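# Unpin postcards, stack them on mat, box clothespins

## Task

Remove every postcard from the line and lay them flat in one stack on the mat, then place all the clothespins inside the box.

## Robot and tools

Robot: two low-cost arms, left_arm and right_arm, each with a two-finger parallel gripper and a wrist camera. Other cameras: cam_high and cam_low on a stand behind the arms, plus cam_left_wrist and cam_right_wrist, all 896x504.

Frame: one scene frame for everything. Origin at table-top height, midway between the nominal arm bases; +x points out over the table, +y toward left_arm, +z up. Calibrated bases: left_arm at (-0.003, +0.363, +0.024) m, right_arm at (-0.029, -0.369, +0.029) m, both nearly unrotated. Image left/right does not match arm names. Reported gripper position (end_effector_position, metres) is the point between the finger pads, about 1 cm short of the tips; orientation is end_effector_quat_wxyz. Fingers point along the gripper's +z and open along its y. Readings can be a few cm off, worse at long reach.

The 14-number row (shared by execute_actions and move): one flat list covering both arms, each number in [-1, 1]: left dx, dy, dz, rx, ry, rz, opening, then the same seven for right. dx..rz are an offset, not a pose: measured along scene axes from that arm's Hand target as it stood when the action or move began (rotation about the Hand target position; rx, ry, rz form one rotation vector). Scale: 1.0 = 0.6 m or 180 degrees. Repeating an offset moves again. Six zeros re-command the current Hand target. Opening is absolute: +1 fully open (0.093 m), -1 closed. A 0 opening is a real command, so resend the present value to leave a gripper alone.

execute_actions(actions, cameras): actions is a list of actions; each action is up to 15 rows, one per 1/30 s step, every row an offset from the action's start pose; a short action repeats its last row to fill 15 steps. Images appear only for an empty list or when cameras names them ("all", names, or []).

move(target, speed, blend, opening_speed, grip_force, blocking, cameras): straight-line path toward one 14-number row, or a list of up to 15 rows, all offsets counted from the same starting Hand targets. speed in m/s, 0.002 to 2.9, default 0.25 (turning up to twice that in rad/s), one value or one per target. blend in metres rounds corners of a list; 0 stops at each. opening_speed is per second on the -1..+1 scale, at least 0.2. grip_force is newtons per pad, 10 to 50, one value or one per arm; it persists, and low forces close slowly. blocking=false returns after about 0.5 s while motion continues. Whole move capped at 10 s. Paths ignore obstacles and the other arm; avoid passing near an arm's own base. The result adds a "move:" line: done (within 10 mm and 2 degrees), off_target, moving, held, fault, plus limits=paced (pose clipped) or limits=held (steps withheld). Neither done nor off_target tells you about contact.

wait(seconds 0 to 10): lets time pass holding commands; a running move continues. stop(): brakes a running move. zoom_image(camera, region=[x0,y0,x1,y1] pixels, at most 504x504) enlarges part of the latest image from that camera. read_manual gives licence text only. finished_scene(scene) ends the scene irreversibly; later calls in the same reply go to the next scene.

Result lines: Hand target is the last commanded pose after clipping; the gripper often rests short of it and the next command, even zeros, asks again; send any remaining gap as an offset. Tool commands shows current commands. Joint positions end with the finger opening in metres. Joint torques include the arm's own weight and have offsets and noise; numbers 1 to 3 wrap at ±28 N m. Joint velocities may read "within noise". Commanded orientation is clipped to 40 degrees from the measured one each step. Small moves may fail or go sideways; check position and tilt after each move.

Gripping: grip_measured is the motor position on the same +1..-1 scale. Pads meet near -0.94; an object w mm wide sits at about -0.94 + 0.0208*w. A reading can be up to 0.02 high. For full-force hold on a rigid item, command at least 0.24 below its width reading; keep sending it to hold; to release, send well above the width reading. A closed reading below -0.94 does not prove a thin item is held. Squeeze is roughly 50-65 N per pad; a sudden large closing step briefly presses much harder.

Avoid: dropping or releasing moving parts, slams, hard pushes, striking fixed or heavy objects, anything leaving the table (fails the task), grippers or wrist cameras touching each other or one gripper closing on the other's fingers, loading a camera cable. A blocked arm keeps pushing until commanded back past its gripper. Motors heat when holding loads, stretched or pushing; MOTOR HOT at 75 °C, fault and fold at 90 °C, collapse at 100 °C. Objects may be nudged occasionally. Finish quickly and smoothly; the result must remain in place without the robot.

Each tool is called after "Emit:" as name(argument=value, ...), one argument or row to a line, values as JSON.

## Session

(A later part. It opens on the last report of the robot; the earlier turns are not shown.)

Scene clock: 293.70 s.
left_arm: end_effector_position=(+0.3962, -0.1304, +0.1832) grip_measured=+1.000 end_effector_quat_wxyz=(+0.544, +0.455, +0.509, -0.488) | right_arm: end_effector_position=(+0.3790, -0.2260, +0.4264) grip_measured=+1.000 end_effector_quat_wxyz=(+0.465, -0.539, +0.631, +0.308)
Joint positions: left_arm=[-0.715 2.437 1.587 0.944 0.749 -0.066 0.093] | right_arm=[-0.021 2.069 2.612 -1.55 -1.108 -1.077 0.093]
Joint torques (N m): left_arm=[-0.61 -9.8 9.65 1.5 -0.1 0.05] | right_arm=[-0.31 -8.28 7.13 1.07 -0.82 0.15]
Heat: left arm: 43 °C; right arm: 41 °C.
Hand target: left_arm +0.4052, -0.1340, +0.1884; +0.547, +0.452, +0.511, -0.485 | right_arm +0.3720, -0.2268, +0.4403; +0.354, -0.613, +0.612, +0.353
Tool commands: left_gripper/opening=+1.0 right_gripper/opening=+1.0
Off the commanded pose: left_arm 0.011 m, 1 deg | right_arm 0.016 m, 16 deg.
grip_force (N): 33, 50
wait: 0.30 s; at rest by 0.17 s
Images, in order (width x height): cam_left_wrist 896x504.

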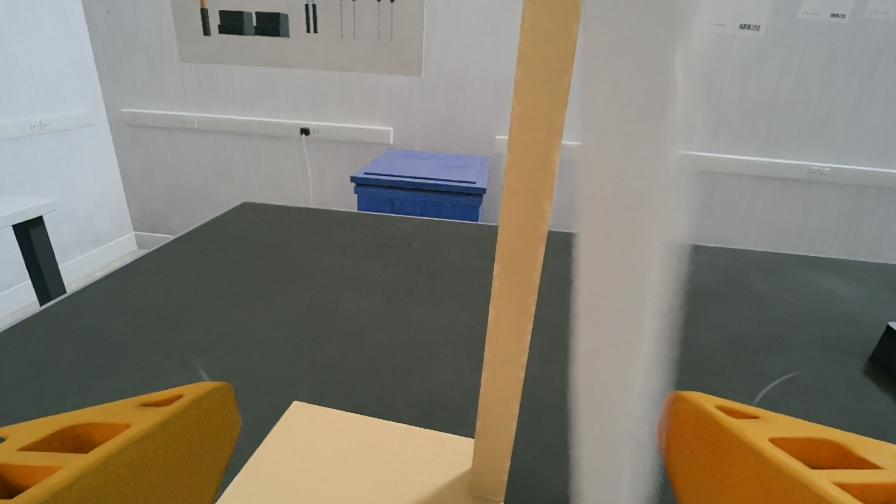

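Emit:
move(
  target=[-0.02,-0.01,-0.005,0,0,0,0.2,0,0,0,0,0,0,1],
  speed=0.08,
  opening_speed=0.6,
  cameras=["cam_left_wrist"],
)

Emit:
wait(
  seconds=0.5,
  cameras=["cam_left_wrist"],
)

Emit:
wait(
  seconds=0.3,
  cameras=["cam_left_wrist"],
)

Scene clock: 296.37 s.
left_arm: end_effector_position=(+0.3870, -0.1387, +0.1833) grip_measured=+0.202 end_effector_quat_wxyz=(+0.541, +0.458, +0.506, -0.492) | right_arm: end_effector_position=(+0.3790, -0.2260, +0.4264) grip_measured=+1.000 end_effector_quat_wxyz=(+0.465, -0.539, +0.631, +0.308)
Joint positions: left_arm=[-0.737 2.437 1.587 0.944 0.74 -0.066 0.055] | right_arm=[-0.021 2.069 2.612 -1.55 -1.108 -1.077 0.093]
Joint torques (N m): left_arm=[-0.83 -10.58 7.17 1.68 -0.26 0.08] | right_arm=[-0.25 -8.29 7.04 1.08 -0.8 0.15]
Heat: left arm: 43 °C; right arm: 41 °C.
Hand target: left_arm +0.3932, -0.1400, +0.1854; +0.547, +0.452, +0.511, -0.485 | right_arm +0.3720, -0.2268, +0.4403; +0.354, -0.613, +0.612, +0.353
Off the commanded pose: left_arm 0.007 m, 1 deg | right_arm 0.016 m, 16 deg.
joint sent to its limit (right arm) — joint 4 (wrist pitch), lower limit. The joint targets are off in position and orientation.
grip_force (N): 33, 50
move: off_target (right_arm)
Images, in order (width x height): cam_left_wrist 896x504.

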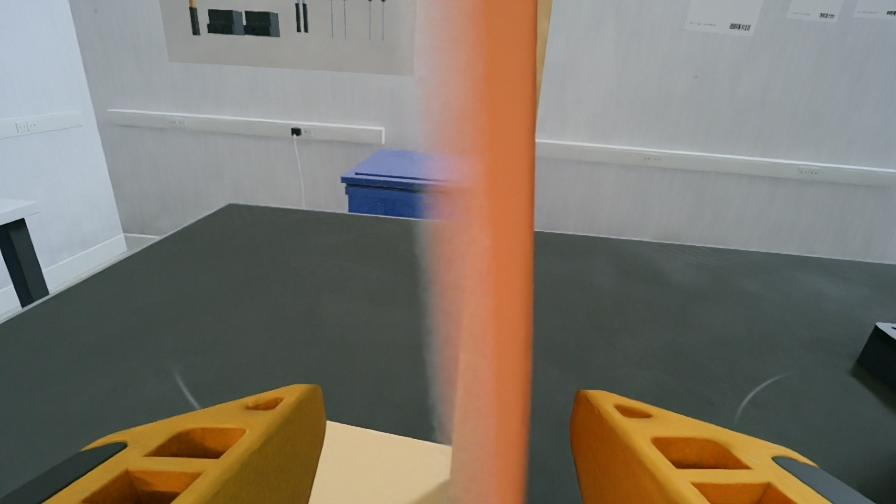

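Scene clock: 296.87 s.
left_arm: end_effector_position=(+0.3870, -0.1387, +0.1833) grip_measured=+0.202 end_effector_quat_wxyz=(+0.541, +0.458, +0.506, -0.492) | right_arm: end_effector_position=(+0.3790, -0.2260, +0.4264) grip_measured=+1.000 end_effector_quat_wxyz=(+0.465, -0.539, +0.631, +0.308)
Joint positions: left_arm=[-0.737 2.437 1.587 0.944 0.74 -0.066 0.055] | right_arm=[-0.021 2.069 2.612 -1.55 -1.108 -1.077 0.093]
Joint torques (N m): left_arm=[-0.8 -10.55 7.16 1.68 -0.27 0.09] | right_arm=[-0.25 -8.25 7.08 1.08 -0.82 0.15]
Heat: left arm: 43 °C; right arm: 41 °C.
Hand target: left_arm +0.3932, -0.1400, +0.1854; +0.547, +0.452, +0.511, -0.485 | right_arm +0.3720, -0.2268, +0.4403; +0.354, -0.613, +0.612, +0.353
Tool commands: left_gripper/opening=+0.2 right_gripper/opening=+1.0
Off the commanded pose: left_arm 0.007 m, 1 deg | right_arm 0.016 m, 16 deg.
grip_force (N): 33, 50
wait: 0.50 s; at rest by 0.17 s
Images, in order (width x height): cam_left_wrist 896x504.

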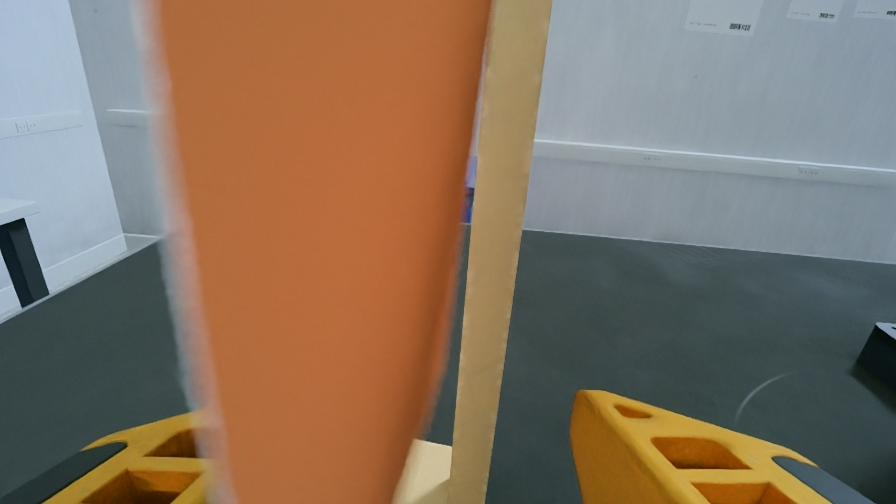

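Scene clock: 297.17 s.
left_arm: end_effector_position=(+0.3870, -0.1387, +0.1833) grip_measured=+0.202 end_effector_quat_wxyz=(+0.541, +0.458, +0.506, -0.492) | right_arm: end_effector_position=(+0.3790, -0.2260, +0.4264) grip_measured=+1.000 end_effector_quat_wxyz=(+0.465, -0.539, +0.631, +0.308)
Joint positions: left_arm=[-0.737 2.437 1.587 0.944 0.74 -0.066 0.055] | right_arm=[-0.021 2.069 2.612 -1.55 -1.108 -1.077 0.093]
Joint torques (N m): left_arm=[-0.8 -10.59 7.16 1.68 -0.27 0.08] | right_arm=[-0.29 -8.24 7.05 1.06 -0.82 0.16]
Heat: left arm: 43 °C; right arm: 41 °C.
Hand target: left_arm +0.3932, -0.1400, +0.1854; +0.547, +0.452, +0.511, -0.485 | right_arm +0.3720, -0.2268, +0.4403; +0.354, -0.613, +0.612, +0.353
Tool commands: left_gripper/opening=+0.2 right_gripper/opening=+1.0
Off the commanded pose: left_arm 0.007 m, 1 deg | right_arm 0.016 m, 16 deg.
grip_force (N): 33, 50
wait: 0.30 s; at rest by 0.17 s
Images, in order (width x height): cam_left_wrist 896x504.

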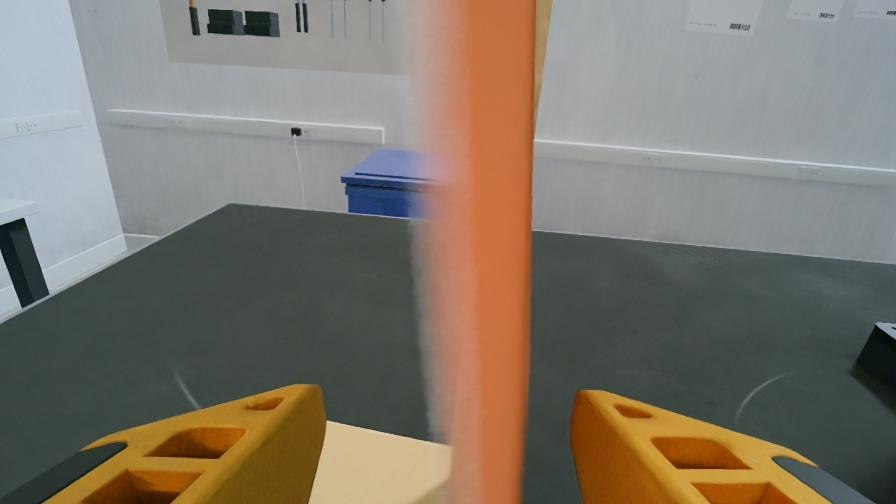

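Emit:
move(
  target=[0,0.012,0,0,0,0,-0.6,0,0,0,0,0,0,1],
  speed=0.05,
  opening_speed=0.6,
  cameras=["cam_left_wrist","cam_low","cam_right_wrist"],
)

Scene clock: 300.00 s.
left_arm: end_effector_position=(+0.3870, -0.1387, +0.1833) grip_measured=-0.598 end_effector_quat_wxyz=(+0.541, +0.458, +0.506, -0.492) | right_arm: end_effector_position=(+0.3790, -0.2260, +0.4264) grip_measured=+1.000 end_effector_quat_wxyz=(+0.465, -0.539, +0.631, +0.308)
Joint positions: left_arm=[-0.737 2.437 1.587 0.944 0.74 -0.066 0.017] | right_arm=[-0.021 2.069 2.612 -1.55 -1.108 -1.077 0.093]
Joint torques (N m): left_arm=[0.03 -11.7 4.9 1.82 -0.14 0.07] | right_arm=[-0.28 -8.27 7.12 1.07 -0.8 0.14]
Heat: left arm: 43 °C; right arm: 41 °C.
Hand target: left_arm +0.3932, -0.1328, +0.1854; +0.547, +0.452, +0.511, -0.485 | right_arm +0.3720, -0.2268, +0.4403; +0.354, -0.613, +0.612, +0.353
Off the commanded pose: left_arm 0.009 m, 1 deg | right_arm 0.016 m, 16 deg.
joint sent to its limit (right arm) — joint 4 (wrist pitch), lower limit. The joint targets are off in position and orientation.
grip_force (N): 33, 50
move: off_target (right_arm)
Images, in order (width x height): cam_low 896x504, cam_left_wrist 896x504, cam_right_wrist 896x504.

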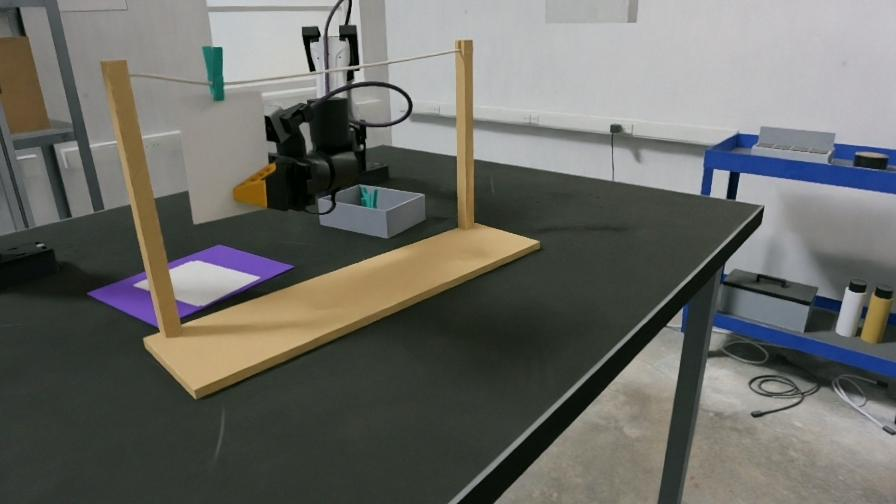

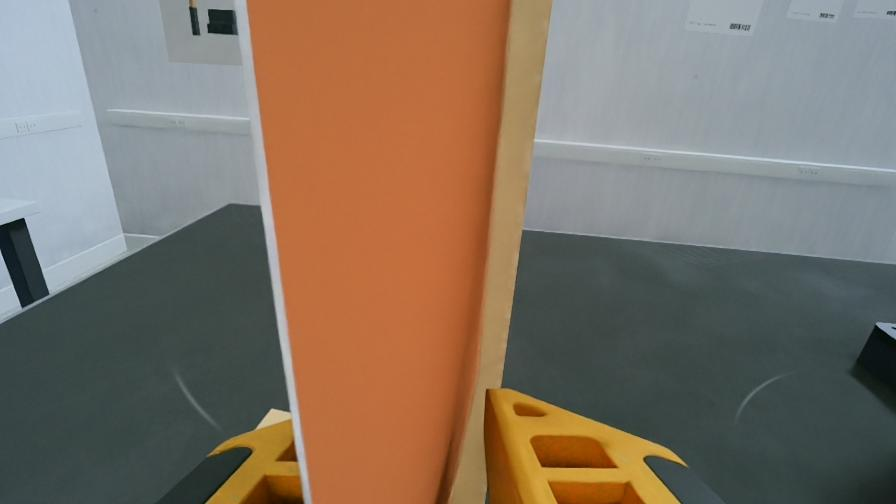

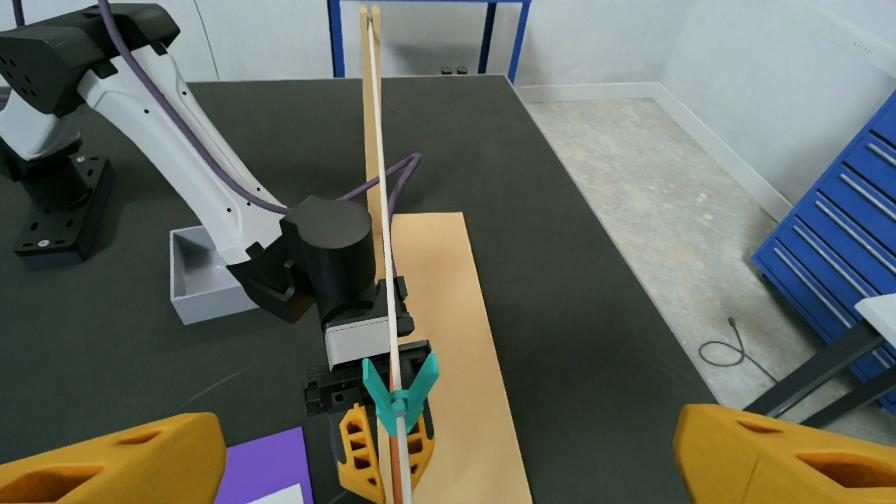

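Emit:
move(
  target=[-0.004,0,0,0,0,0,-1,0,0,0,0,0,0,1],
  speed=0.05,
  opening_speed=0.6,
  cameras=["cam_left_wrist","cam_low","cam_right_wrist"],
)

Scene clock: 301.63 s.
left_arm: end_effector_position=(+0.3859, -0.1376, +0.1783) grip_measured=-0.978 end_effector_quat_wxyz=(+0.537, +0.458, +0.510, -0.492) | right_arm: end_effector_position=(+0.3790, -0.2260, +0.4264) grip_measured=+1.000 end_effector_quat_wxyz=(+0.465, -0.539, +0.631, +0.308)
Joint positions: left_arm=[-0.737 2.437 1.575 0.944 0.74 -0.066 0] | right_arm=[-0.021 2.069 2.612 -1.55 -1.108 -1.077 0.093]
Joint torques (N m): left_arm=[-0.2 -12.21 5 1.87 -0.18 0.08] | right_arm=[-0.25 -8.23 7.05 1.06 -0.8 0.15]
Heat: left arm: 43 °C; right arm: 41 °C.
Hand target: left_arm +0.3908, -0.1328, +0.1854; +0.547, +0.452, +0.511, -0.485 | right_arm +0.3720, -0.2268, +0.4403; +0.354, -0.613, +0.612, +0.353
Off the commanded pose: left_arm 0.010 m, 2 deg | right_arm 0.016 m, 16 deg.
joint sent to its limit (right arm) — joint 4 (wrist pitch), lower limit. The joint targets are off in position and orientation.
grip_force (N): 33, 50
move: off_target (right_arm)
Images, in order (width x height): cam_low 896x504, cam_left_wrist 896x504, cam_right_wrist 896x504.

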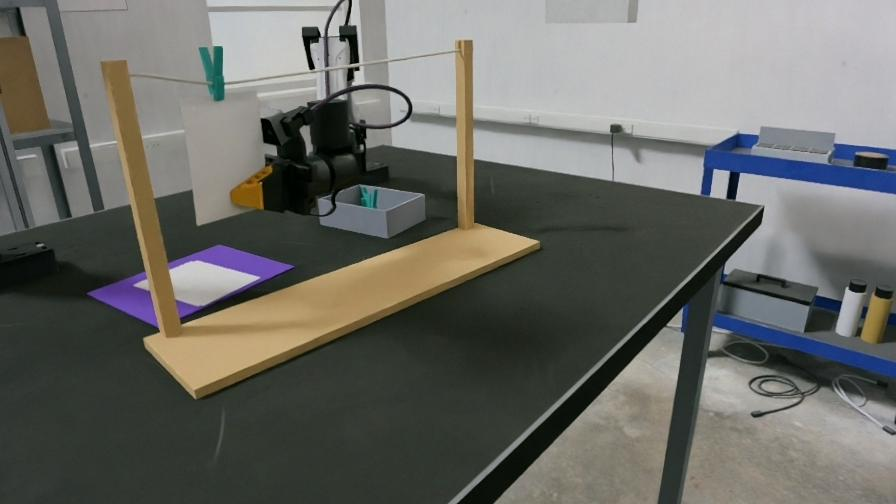

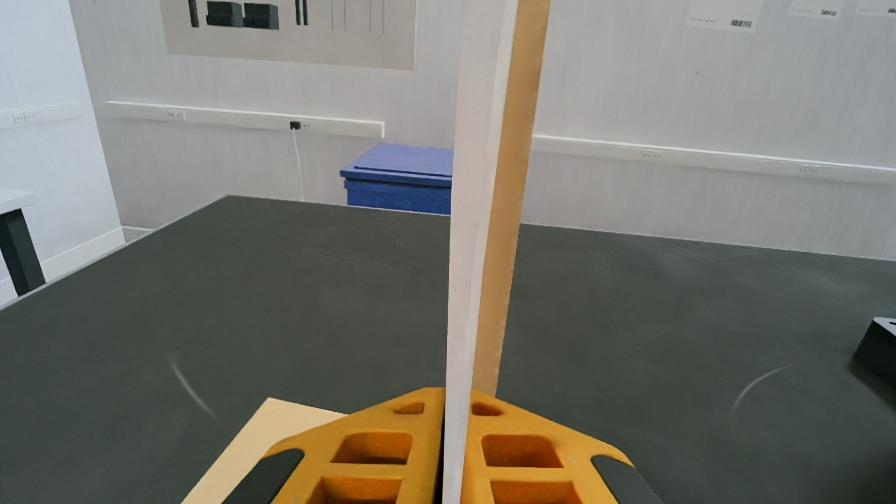

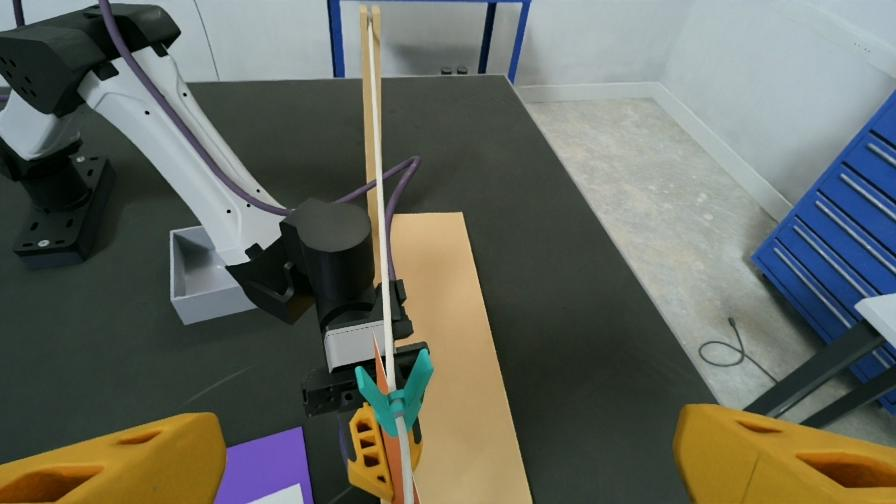

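Emit:
move(
  target=[-0.006,0,0,0,0,-0.044,-1,0,0,0,0,0,0,1],
  speed=0.08,
  cameras=["cam_left_wrist","cam_right_wrist"],
)

Scene clock: 304.73 s.
left_arm: end_effector_position=(+0.3741, -0.1346, +0.1788) grip_measured=-0.978 end_effector_quat_wxyz=(+0.504, +0.489, +0.480, -0.526) | right_arm: end_effector_position=(+0.3790, -0.2260, +0.4264) grip_measured=+1.000 end_effector_quat_wxyz=(+0.465, -0.539, +0.631, +0.308)
Joint positions: left_arm=[-0.718 2.454 1.605 0.944 0.886 -0.086 0] | right_arm=[-0.021 2.069 2.612 -1.55 -1.108 -1.077 0.093]
Joint torques (N m): left_arm=[0.5 -9.78 9.46 1.58 0 0.01] | right_arm=[-0.34 -8.25 7.02 1.07 -0.81 0.16]
Heat: left arm: 43 °C; right arm: 41 °C.
Hand target: left_arm +0.3872, -0.1328, +0.1854; +0.512, +0.486, +0.479, -0.522 | right_arm +0.3720, -0.2268, +0.4403; +0.354, -0.613, +0.612, +0.353
Off the commanded pose: left_arm 0.015 m, 1 deg | right_arm 0.016 m, 16 deg.
joint sent to its limit (right arm) — joint 4 (wrist pitch), lower limit. The joint targets are off in position and orientation.
grip_force (N): 33, 50
move: off_target (left_arm, right_arm)
Images, in order (width x height): cam_left_wrist 896x504, cam_right_wrist 896x504.

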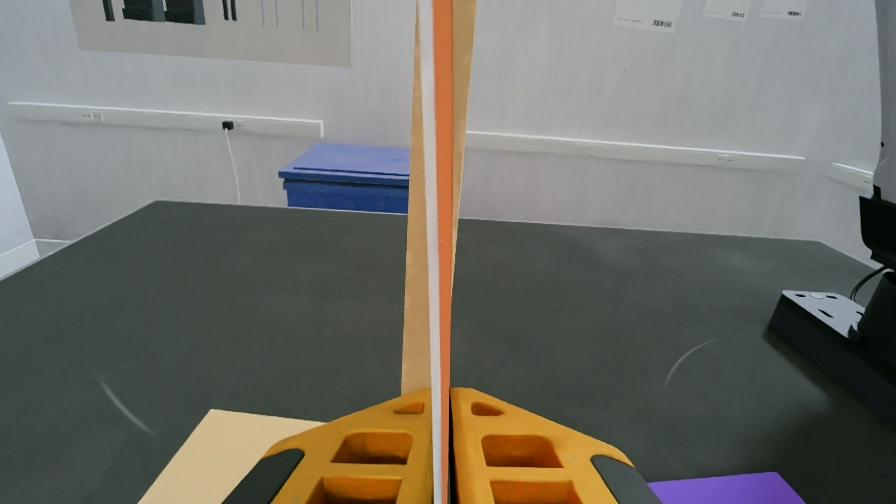

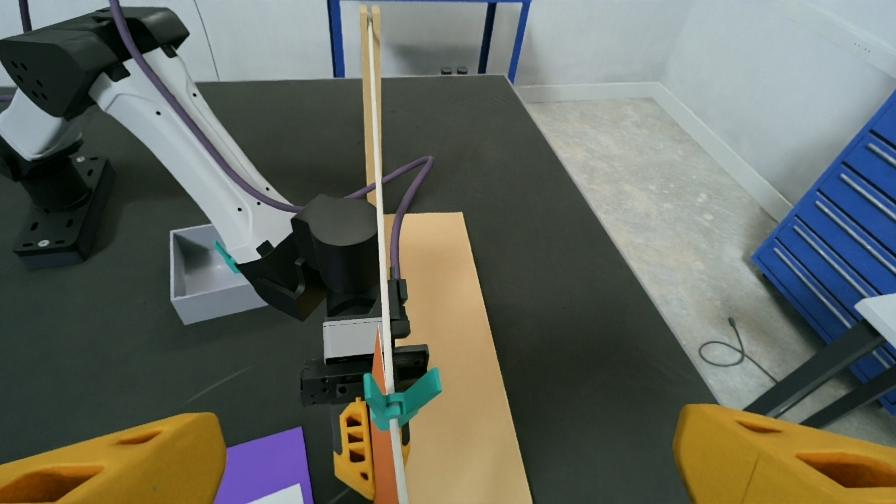

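Emit:
move(
  target=[0.014,0,0,0,0,0,-1,0,0,0,0,0,0,1],
  speed=0.06,
  cameras=["cam_left_wrist","cam_right_wrist"],
)

Scene clock: 305.83 s.
left_arm: end_effector_position=(+0.3822, -0.1343, +0.1796) grip_measured=-0.978 end_effector_quat_wxyz=(+0.507, +0.489, +0.477, -0.526) | right_arm: end_effector_position=(+0.3790, -0.2260, +0.4264) grip_measured=+1.000 end_effector_quat_wxyz=(+0.465, -0.539, +0.631, +0.308)
Joint positions: left_arm=[-0.708 2.477 1.645 0.94 0.897 -0.089 0] | right_arm=[-0.021 2.069 2.612 -1.55 -1.108 -1.077 0.093]
Joint torques (N m): left_arm=[0.46 -9.95 9.61 1.44 -0.01 0.02] | right_arm=[-0.28 -8.23 7.13 1.06 -0.81 0.15]
Heat: left arm: 44 °C; right arm: 41 °C.
Hand target: left_arm +0.3956, -0.1328, +0.1854; +0.512, +0.486, +0.479, -0.522 | right_arm +0.3720, -0.2268, +0.4403; +0.354, -0.613, +0.612, +0.353
Off the commanded pose: left_arm 0.015 m, 1 deg | right_arm 0.016 m, 16 deg.
joint sent to its limit (right arm) — joint 4 (wrist pitch), lower limit. The joint targets are off in position and orientation.
grip_force (N): 33, 50
move: off_target (left_arm, right_arm)
Images, in order (width x height): cam_left_wrist 896x504, cam_right_wrist 896x504.

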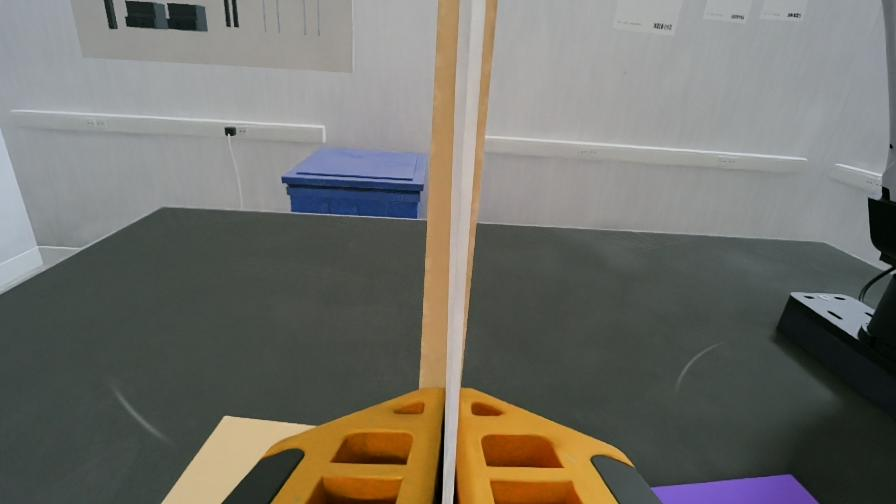

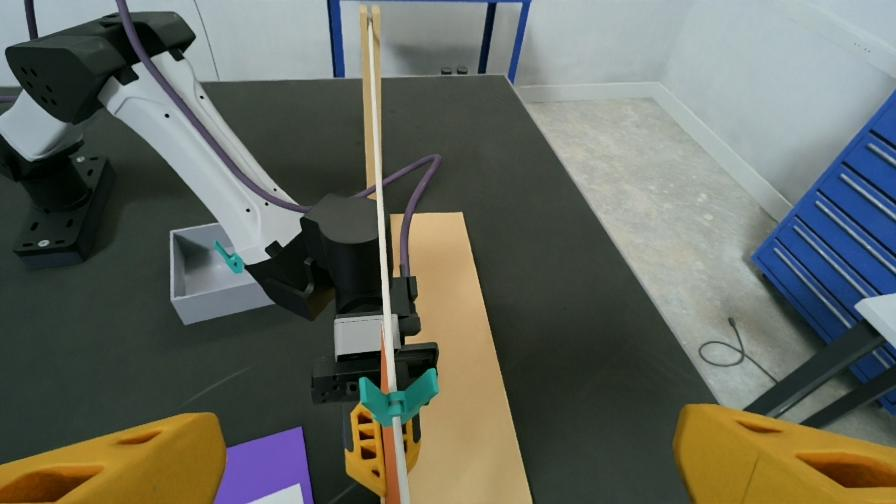

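Emit:
zoom_image(
  camera="cam_right_wrist",
  region=[280, 270, 520, 504],
)

Emit:
wait(
  seconds=0.1,
  cameras=["cam_low"],
)

Emit:
zoom_image(
  camera="cam_low",
  region=[120, 20, 320, 240],
)

Scaled by 2.100 from the camera's 896x504 image, which has a finer 1280x720 frame.

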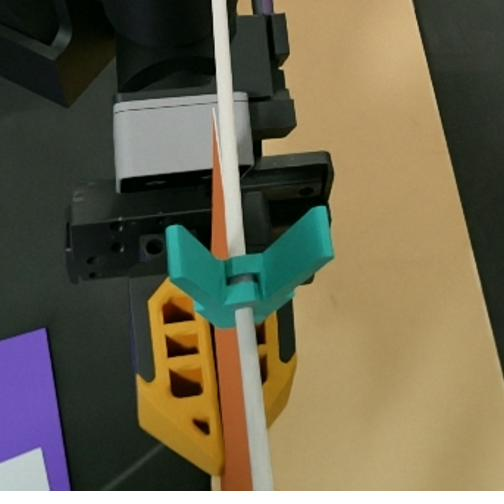

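Scene clock: 306.20 s.
left_arm: end_effector_position=(+0.3822, -0.1343, +0.1796) grip_measured=-0.978 end_effector_quat_wxyz=(+0.507, +0.489, +0.477, -0.526) | right_arm: end_effector_position=(+0.3790, -0.2260, +0.4264) grip_measured=+1.000 end_effector_quat_wxyz=(+0.465, -0.539, +0.631, +0.308)
Joint positions: left_arm=[-0.708 2.477 1.645 0.94 0.897 -0.089 0] | right_arm=[-0.021 2.069 2.612 -1.55 -1.108 -1.077 0.093]
Joint torques (N m): left_arm=[0.47 -9.92 9.57 1.44 0 0.01] | right_arm=[-0.27 -8.28 7.1 1.08 -0.81 0.16]
Heat: left arm: 44 °C; right arm: 41 °C.
Hand target: left_arm +0.3956, -0.1328, +0.1854; +0.512, +0.486, +0.479, -0.522 | right_arm +0.3720, -0.2268, +0.4403; +0.354, -0.613, +0.612, +0.353
Tool commands: left_gripper/opening=-1.0 right_gripper/opening=+1.0
Off the commanded pose: left_arm 0.015 m, 1 deg | right_arm 0.016 m, 16 deg.
grip_force (N): 33, 50
wait: 0.10 s; at rest from the start
Images, in order (width x height): cam_low 896x504.

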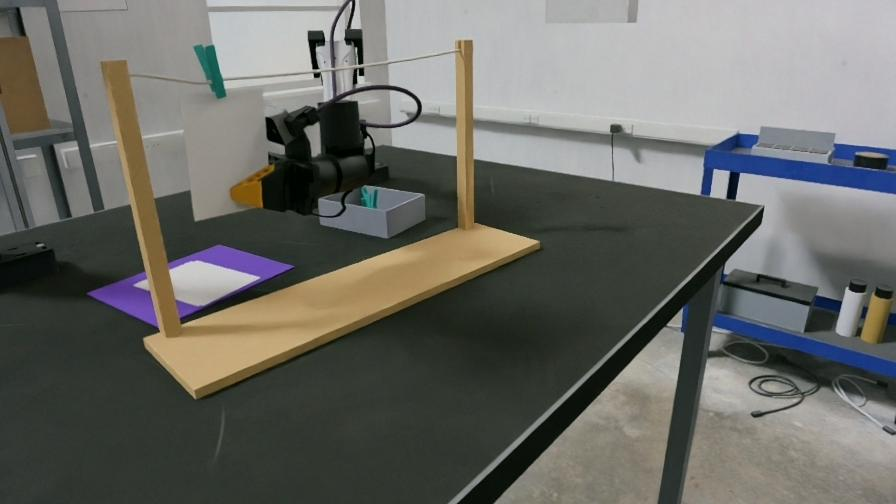

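Scaled by 2.291 from the camera's 896x504 image, which has a finer 1280x720 frame.

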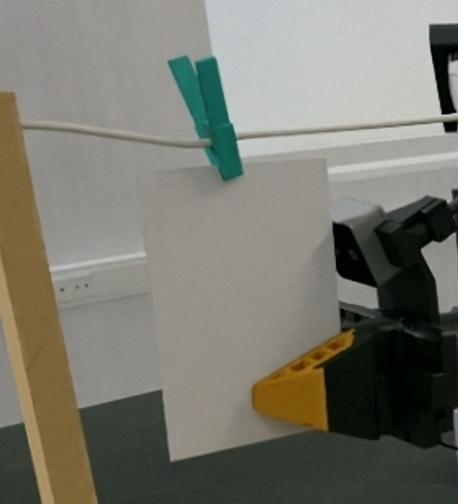

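Emit:
move(
  target=[0,-0.025,0,0,0,0,-1,0,0,0,0,0,0,1],
  speed=0.06,
  cameras=["cam_low","cam_right_wrist"],
)

Emit:
zoom_image(
  camera="cam_low",
  region=[120, 20, 320, 240],
)

Scene clock: 307.73 s.
left_arm: end_effector_position=(+0.3934, -0.1375, +0.1794) grip_measured=-0.978 end_effector_quat_wxyz=(+0.509, +0.487, +0.479, -0.524) | right_arm: end_effector_position=(+0.3790, -0.2260, +0.4264) grip_measured=+1.000 end_effector_quat_wxyz=(+0.465, -0.539, +0.631, +0.308)
Joint positions: left_arm=[-0.7 2.509 1.71 0.906 0.897 -0.089 0] | right_arm=[-0.021 2.069 2.612 -1.55 -1.108 -1.077 0.093]
Joint torques (N m): left_arm=[-0.98 -10.21 9.8 1.44 -0.25 0.06] | right_arm=[-0.32 -8.27 7.09 1.07 -0.82 0.15]
Heat: left arm: 44 °C; right arm: 41 °C.
Hand target: left_arm +0.3956, -0.1478, +0.1854; +0.512, +0.486, +0.479, -0.522 | right_arm +0.3720, -0.2268, +0.4403; +0.354, -0.613, +0.612, +0.353
Off the commanded pose: left_arm 0.012 m, 1 deg | right_arm 0.016 m, 16 deg.
joint sent to its limit (right arm) — joint 4 (wrist pitch), lower limit. The joint targets are off in position and orientation.
grip_force (N): 33, 50
move: off_target (left_arm, right_arm)
Images, in order (width x height): cam_low 896x504, cam_right_wrist 896x504.

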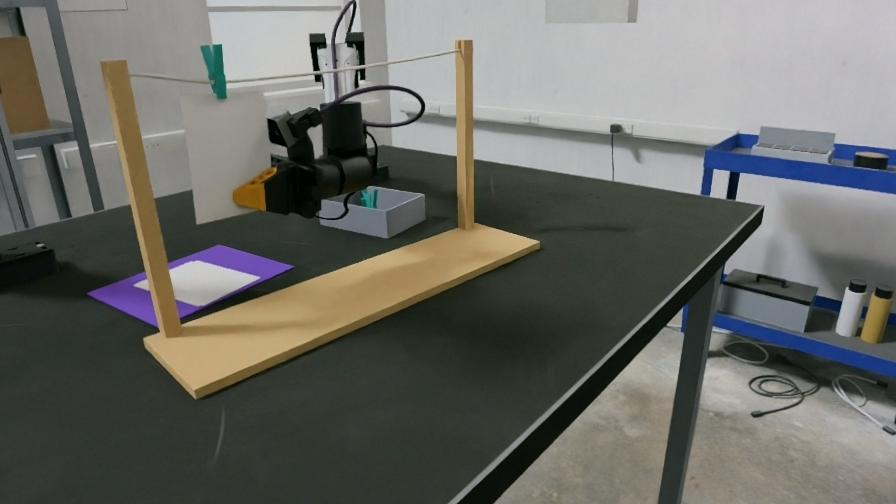

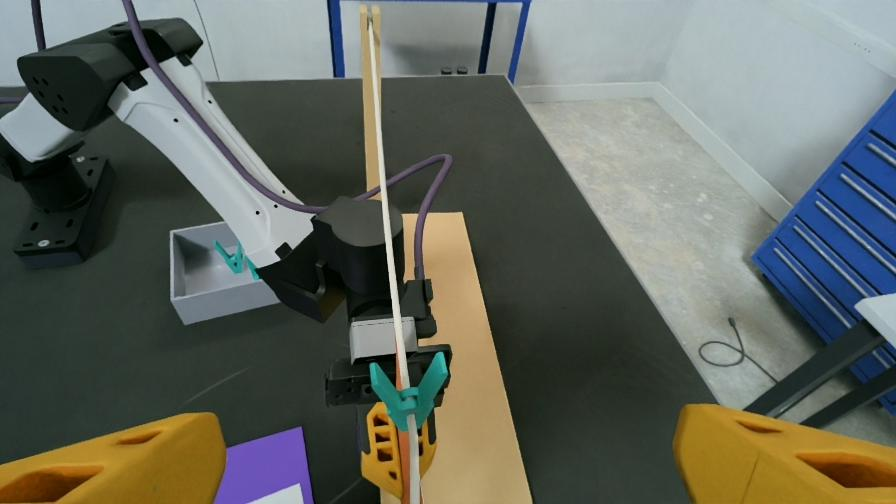

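Scaled by 2.291 from the camera's 896x504 image, which has a finer 1280x720 frame.

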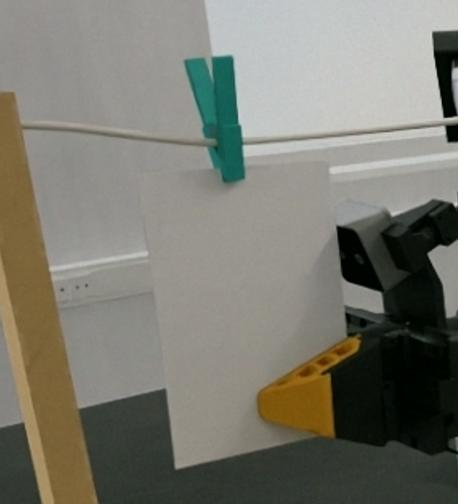

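Emit:
move(
  target=[0,0,0,0,0,0,-1,0.02,0.045,-0.1,-0.035,0,0,1],
  speed=0.12,
  cameras=["cam_low","cam_right_wrist"],
)

Scene clock: 310.43 s.
left_arm: end_effector_position=(+0.3934, -0.1375, +0.1791) grip_measured=-0.978 end_effector_quat_wxyz=(+0.508, +0.487, +0.480, -0.524) | right_arm: end_effector_position=(+0.3857, -0.1973, +0.3842) grip_measured=+1.000 end_effector_quat_wxyz=(+0.415, -0.576, +0.638, +0.299)
Joint positions: left_arm=[-0.7 2.509 1.71 0.904 0.897 -0.089 0] | right_arm=[0.068 2.114 2.568 -1.55 -1.006 -1.134 0.093]
Joint torques (N m): left_arm=[-1.03 -10.15 9.84 1.43 -0.24 0.07] | right_arm=[0.53 -8.75 3.9 0.98 -0.22 -0.14]
Heat: left arm: 45 °C; right arm: 41 °C.
Hand target: left_arm +0.3956, -0.1478, +0.1854; +0.512, +0.486, +0.479, -0.522 | right_arm +0.3840, -0.1998, +0.3803; +0.320, -0.631, +0.630, +0.319
Off the commanded pose: left_arm 0.012 m, 1 deg | right_arm 0.005 m, 13 deg.
joint sent to its limit (right arm) — joint 4 (wrist pitch), lower limit. The joint targets are off in position and orientation.
grip_force (N): 33, 50
move: off_target (left_arm, right_arm)
Images, in order (width x height): cam_low 896x504, cam_right_wrist 896x504.

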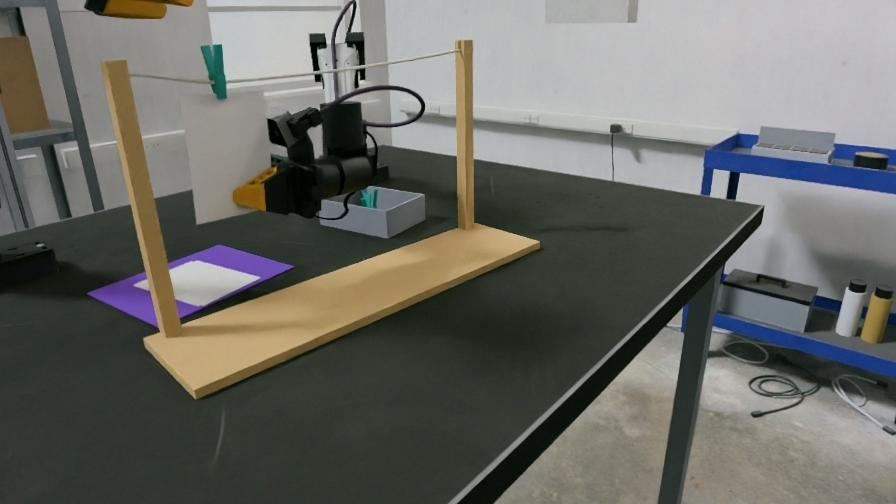

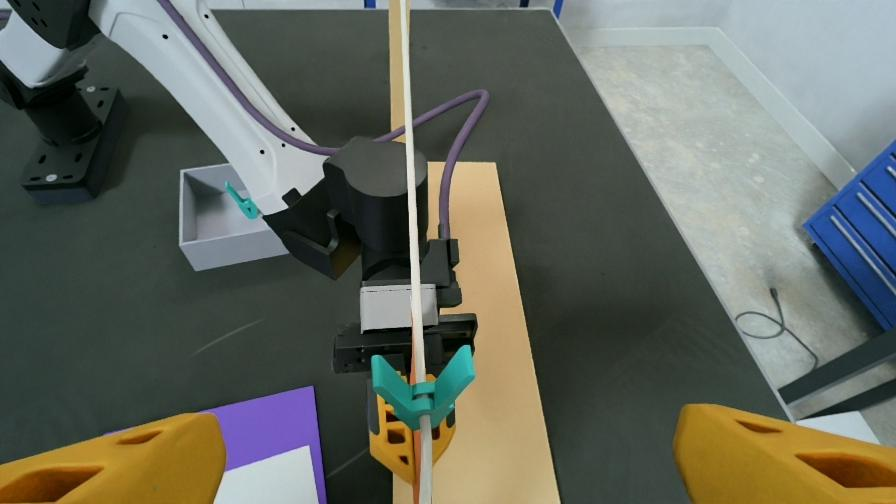

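Emit:
move(
  target=[0,0,0,0,0,0,-1,0.008,0.066,-0.092,0,0,0,1],
  speed=0.08,
  cameras=["cam_low","cam_right_wrist"],
)

Scene clock: 312.70 s.
left_arm: end_effector_position=(+0.3934, -0.1375, +0.1791) grip_measured=-0.978 end_effector_quat_wxyz=(+0.508, +0.487, +0.480, -0.524) | right_arm: end_effector_position=(+0.3908, -0.1571, +0.3288) grip_measured=+1.000 end_effector_quat_wxyz=(-0.354, +0.612, -0.632, -0.317)
Joint positions: left_arm=[-0.7 2.509 1.71 0.904 0.897 -0.089 0] | right_arm=[0.171 2.212 2.543 -1.55 -0.946 -1.183 0.093]
Joint torques (N m): left_arm=[-1.02 -10.14 9.88 1.42 -0.24 0.06] | right_arm=[0.49 -9.74 4.15 0.8 -0.23 -0.14]
Heat: left arm: 45 °C; right arm: 41 °C.
Hand target: left_arm +0.3956, -0.1478, +0.1854; +0.512, +0.486, +0.479, -0.522 | right_arm +0.3888, -0.1602, +0.3251; -0.320, +0.631, -0.630, -0.319
Off the commanded pose: left_arm 0.012 m, 1 deg | right_arm 0.005 m, 4 deg.
joint sent to its limit (right arm) — joint 4 (wrist pitch), lower limit. The joint targets are off in position and orientation.
grip_force (N): 33, 50
move: off_target (left_arm, right_arm)
Images, in order (width x height): cam_low 896x504, cam_right_wrist 896x504.

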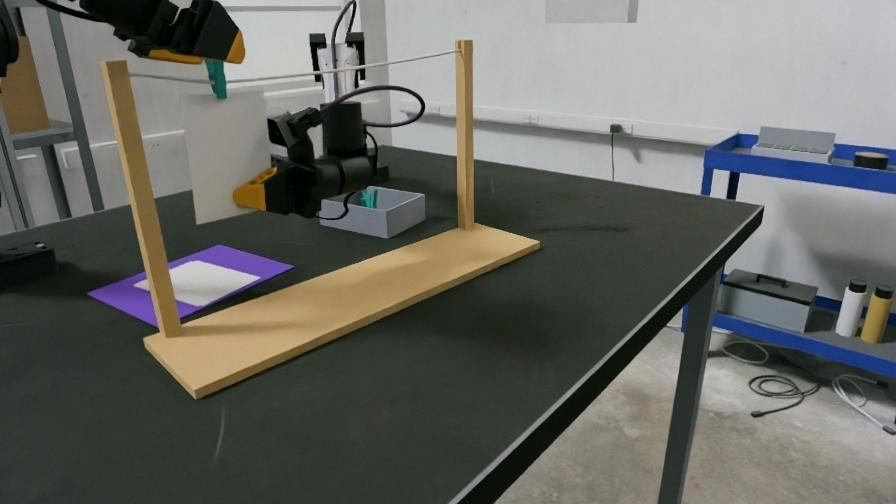

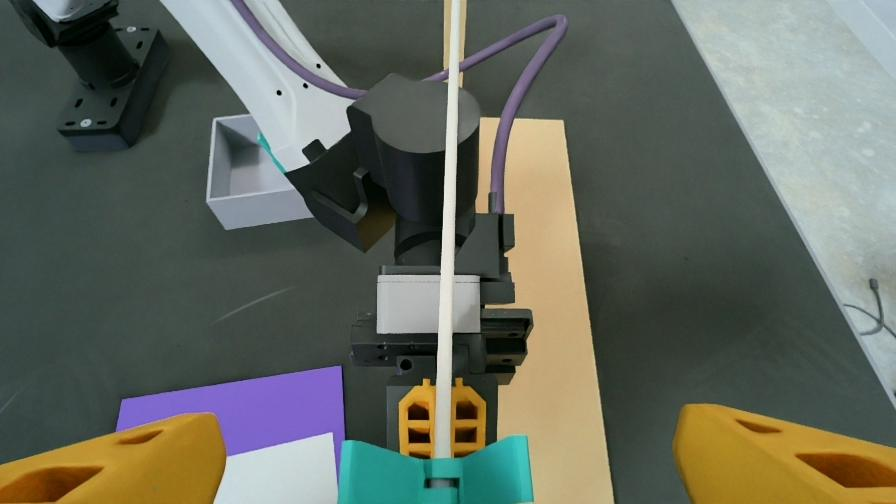

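Emit:
move(
  target=[0,0,0,0,0,0,-1,0,0,0,0,0,0,0.1],
  opening_speed=0.8,
  cameras=["cam_low","cam_right_wrist"],
)

Emit:
move(
  target=[0,0,0,0,0,0,-1,0,0,0,0,0,0,-0.2],
  opening_speed=0.8,
  cameras=["cam_low","cam_right_wrist"],
)

Scene clock: 314.53 s.
left_arm: end_effector_position=(+0.3934, -0.1375, +0.1791) grip_measured=-0.978 end_effector_quat_wxyz=(+0.508, +0.487, +0.480, -0.524) | right_arm: end_effector_position=(+0.3909, -0.1572, +0.3286) grip_measured=+0.103 end_effector_quat_wxyz=(-0.353, +0.612, -0.633, -0.317)
Joint positions: left_arm=[-0.7 2.509 1.71 0.904 0.897 -0.089 0] | right_arm=[0.171 2.212 2.543 -1.55 -0.945 -1.183 0.05]
Joint torques (N m): left_arm=[-0.99 -10.15 9.88 1.42 -0.24 0.08] | right_arm=[0.51 -9.76 4.18 0.82 -0.22 -0.15]
Heat: left arm: 45 °C; right arm: 41 °C.
Hand target: left_arm +0.3956, -0.1478, +0.1854; +0.512, +0.486, +0.479, -0.522 | right_arm +0.3888, -0.1602, +0.3251; -0.320, +0.631, -0.630, -0.319
Off the commanded pose: left_arm 0.012 m, 1 deg | right_arm 0.005 m, 4 deg.
joint sent to its limit (right arm) — joint 4 (wrist pitch), lower limit. The joint targets are off in position and orientation.
grip_force (N): 33, 50
move: off_target (left_arm, right_arm)
Images, in order (width x height): cam_low 896x504, cam_right_wrist 896x504.

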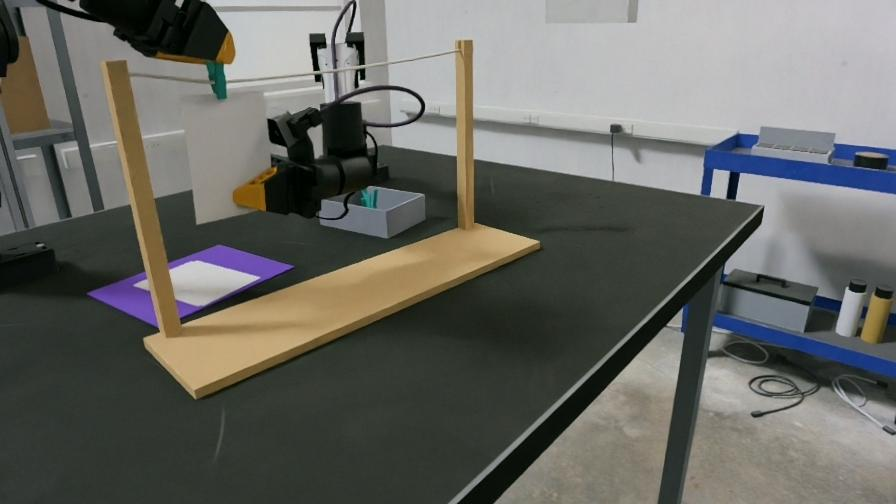

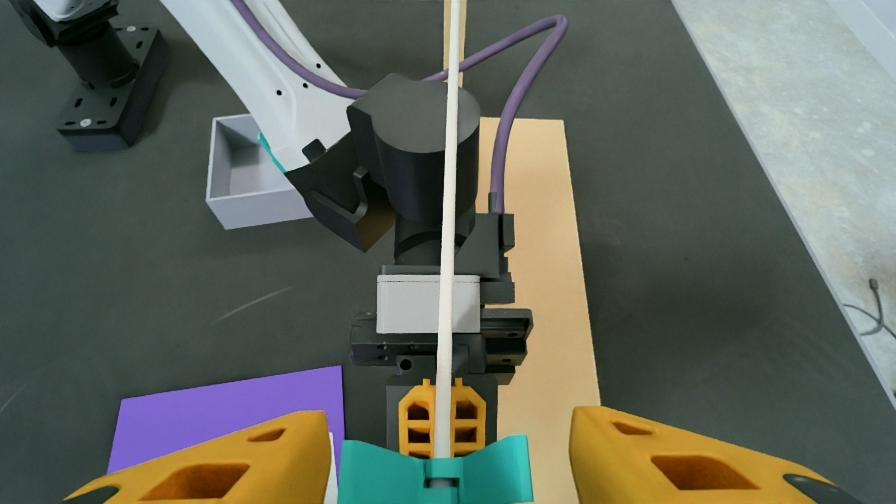

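Scene clock: 315.43 s.
left_arm: end_effector_position=(+0.3926, -0.1381, +0.1791) grip_measured=-0.978 end_effector_quat_wxyz=(+0.508, +0.488, +0.479, -0.524) | right_arm: end_effector_position=(+0.3909, -0.1572, +0.3286) grip_measured=-0.198 end_effector_quat_wxyz=(-0.353, +0.612, -0.633, -0.317)
Joint positions: left_arm=[-0.702 2.509 1.71 0.904 0.897 -0.089 0] | right_arm=[0.171 2.212 2.543 -1.55 -0.945 -1.183 0.036]
Joint torques (N m): left_arm=[-0.98 -10.14 9.85 1.44 -0.24 0.07] | right_arm=[0.49 -9.73 4.18 0.81 -0.23 -0.13]
Heat: left arm: 46 °C; right arm: 42 °C.
Hand target: left_arm +0.3956, -0.1478, +0.1854; +0.512, +0.486, +0.479, -0.522 | right_arm +0.3888, -0.1602, +0.3251; -0.320, +0.631, -0.630, -0.319
Off the commanded pose: left_arm 0.012 m, 1 deg | right_arm 0.005 m, 4 deg.
joint sent to its limit (right arm) — joint 4 (wrist pitch), lower limit. The joint targets are off in position and orientation.
grip_force (N): 33, 50
move: off_target (left_arm, right_arm)
Images, in order (width x height): cam_low 896x504, cam_right_wrist 896x504.

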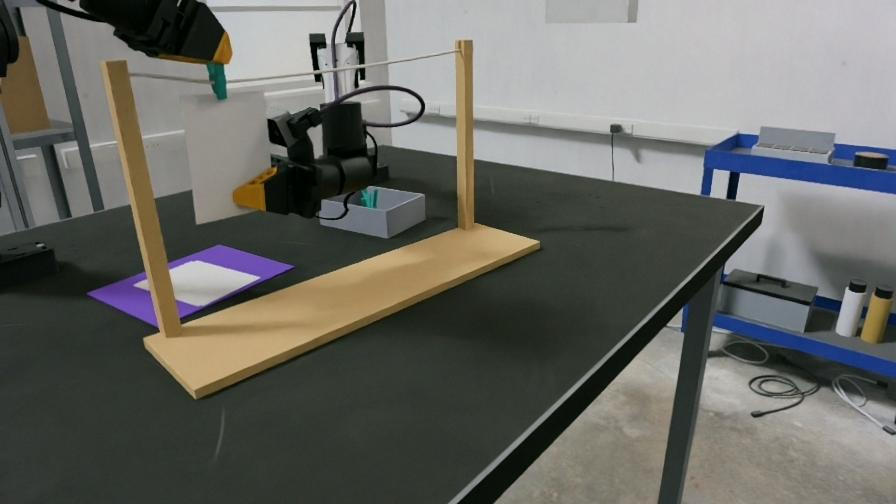

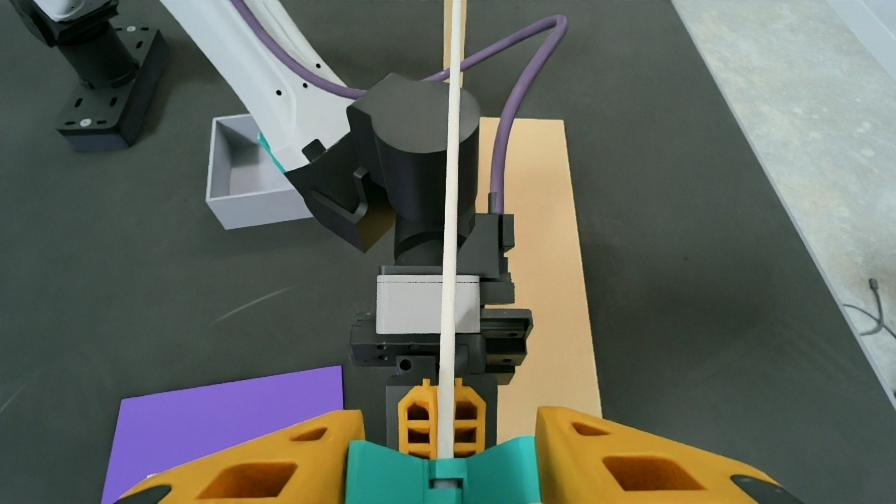

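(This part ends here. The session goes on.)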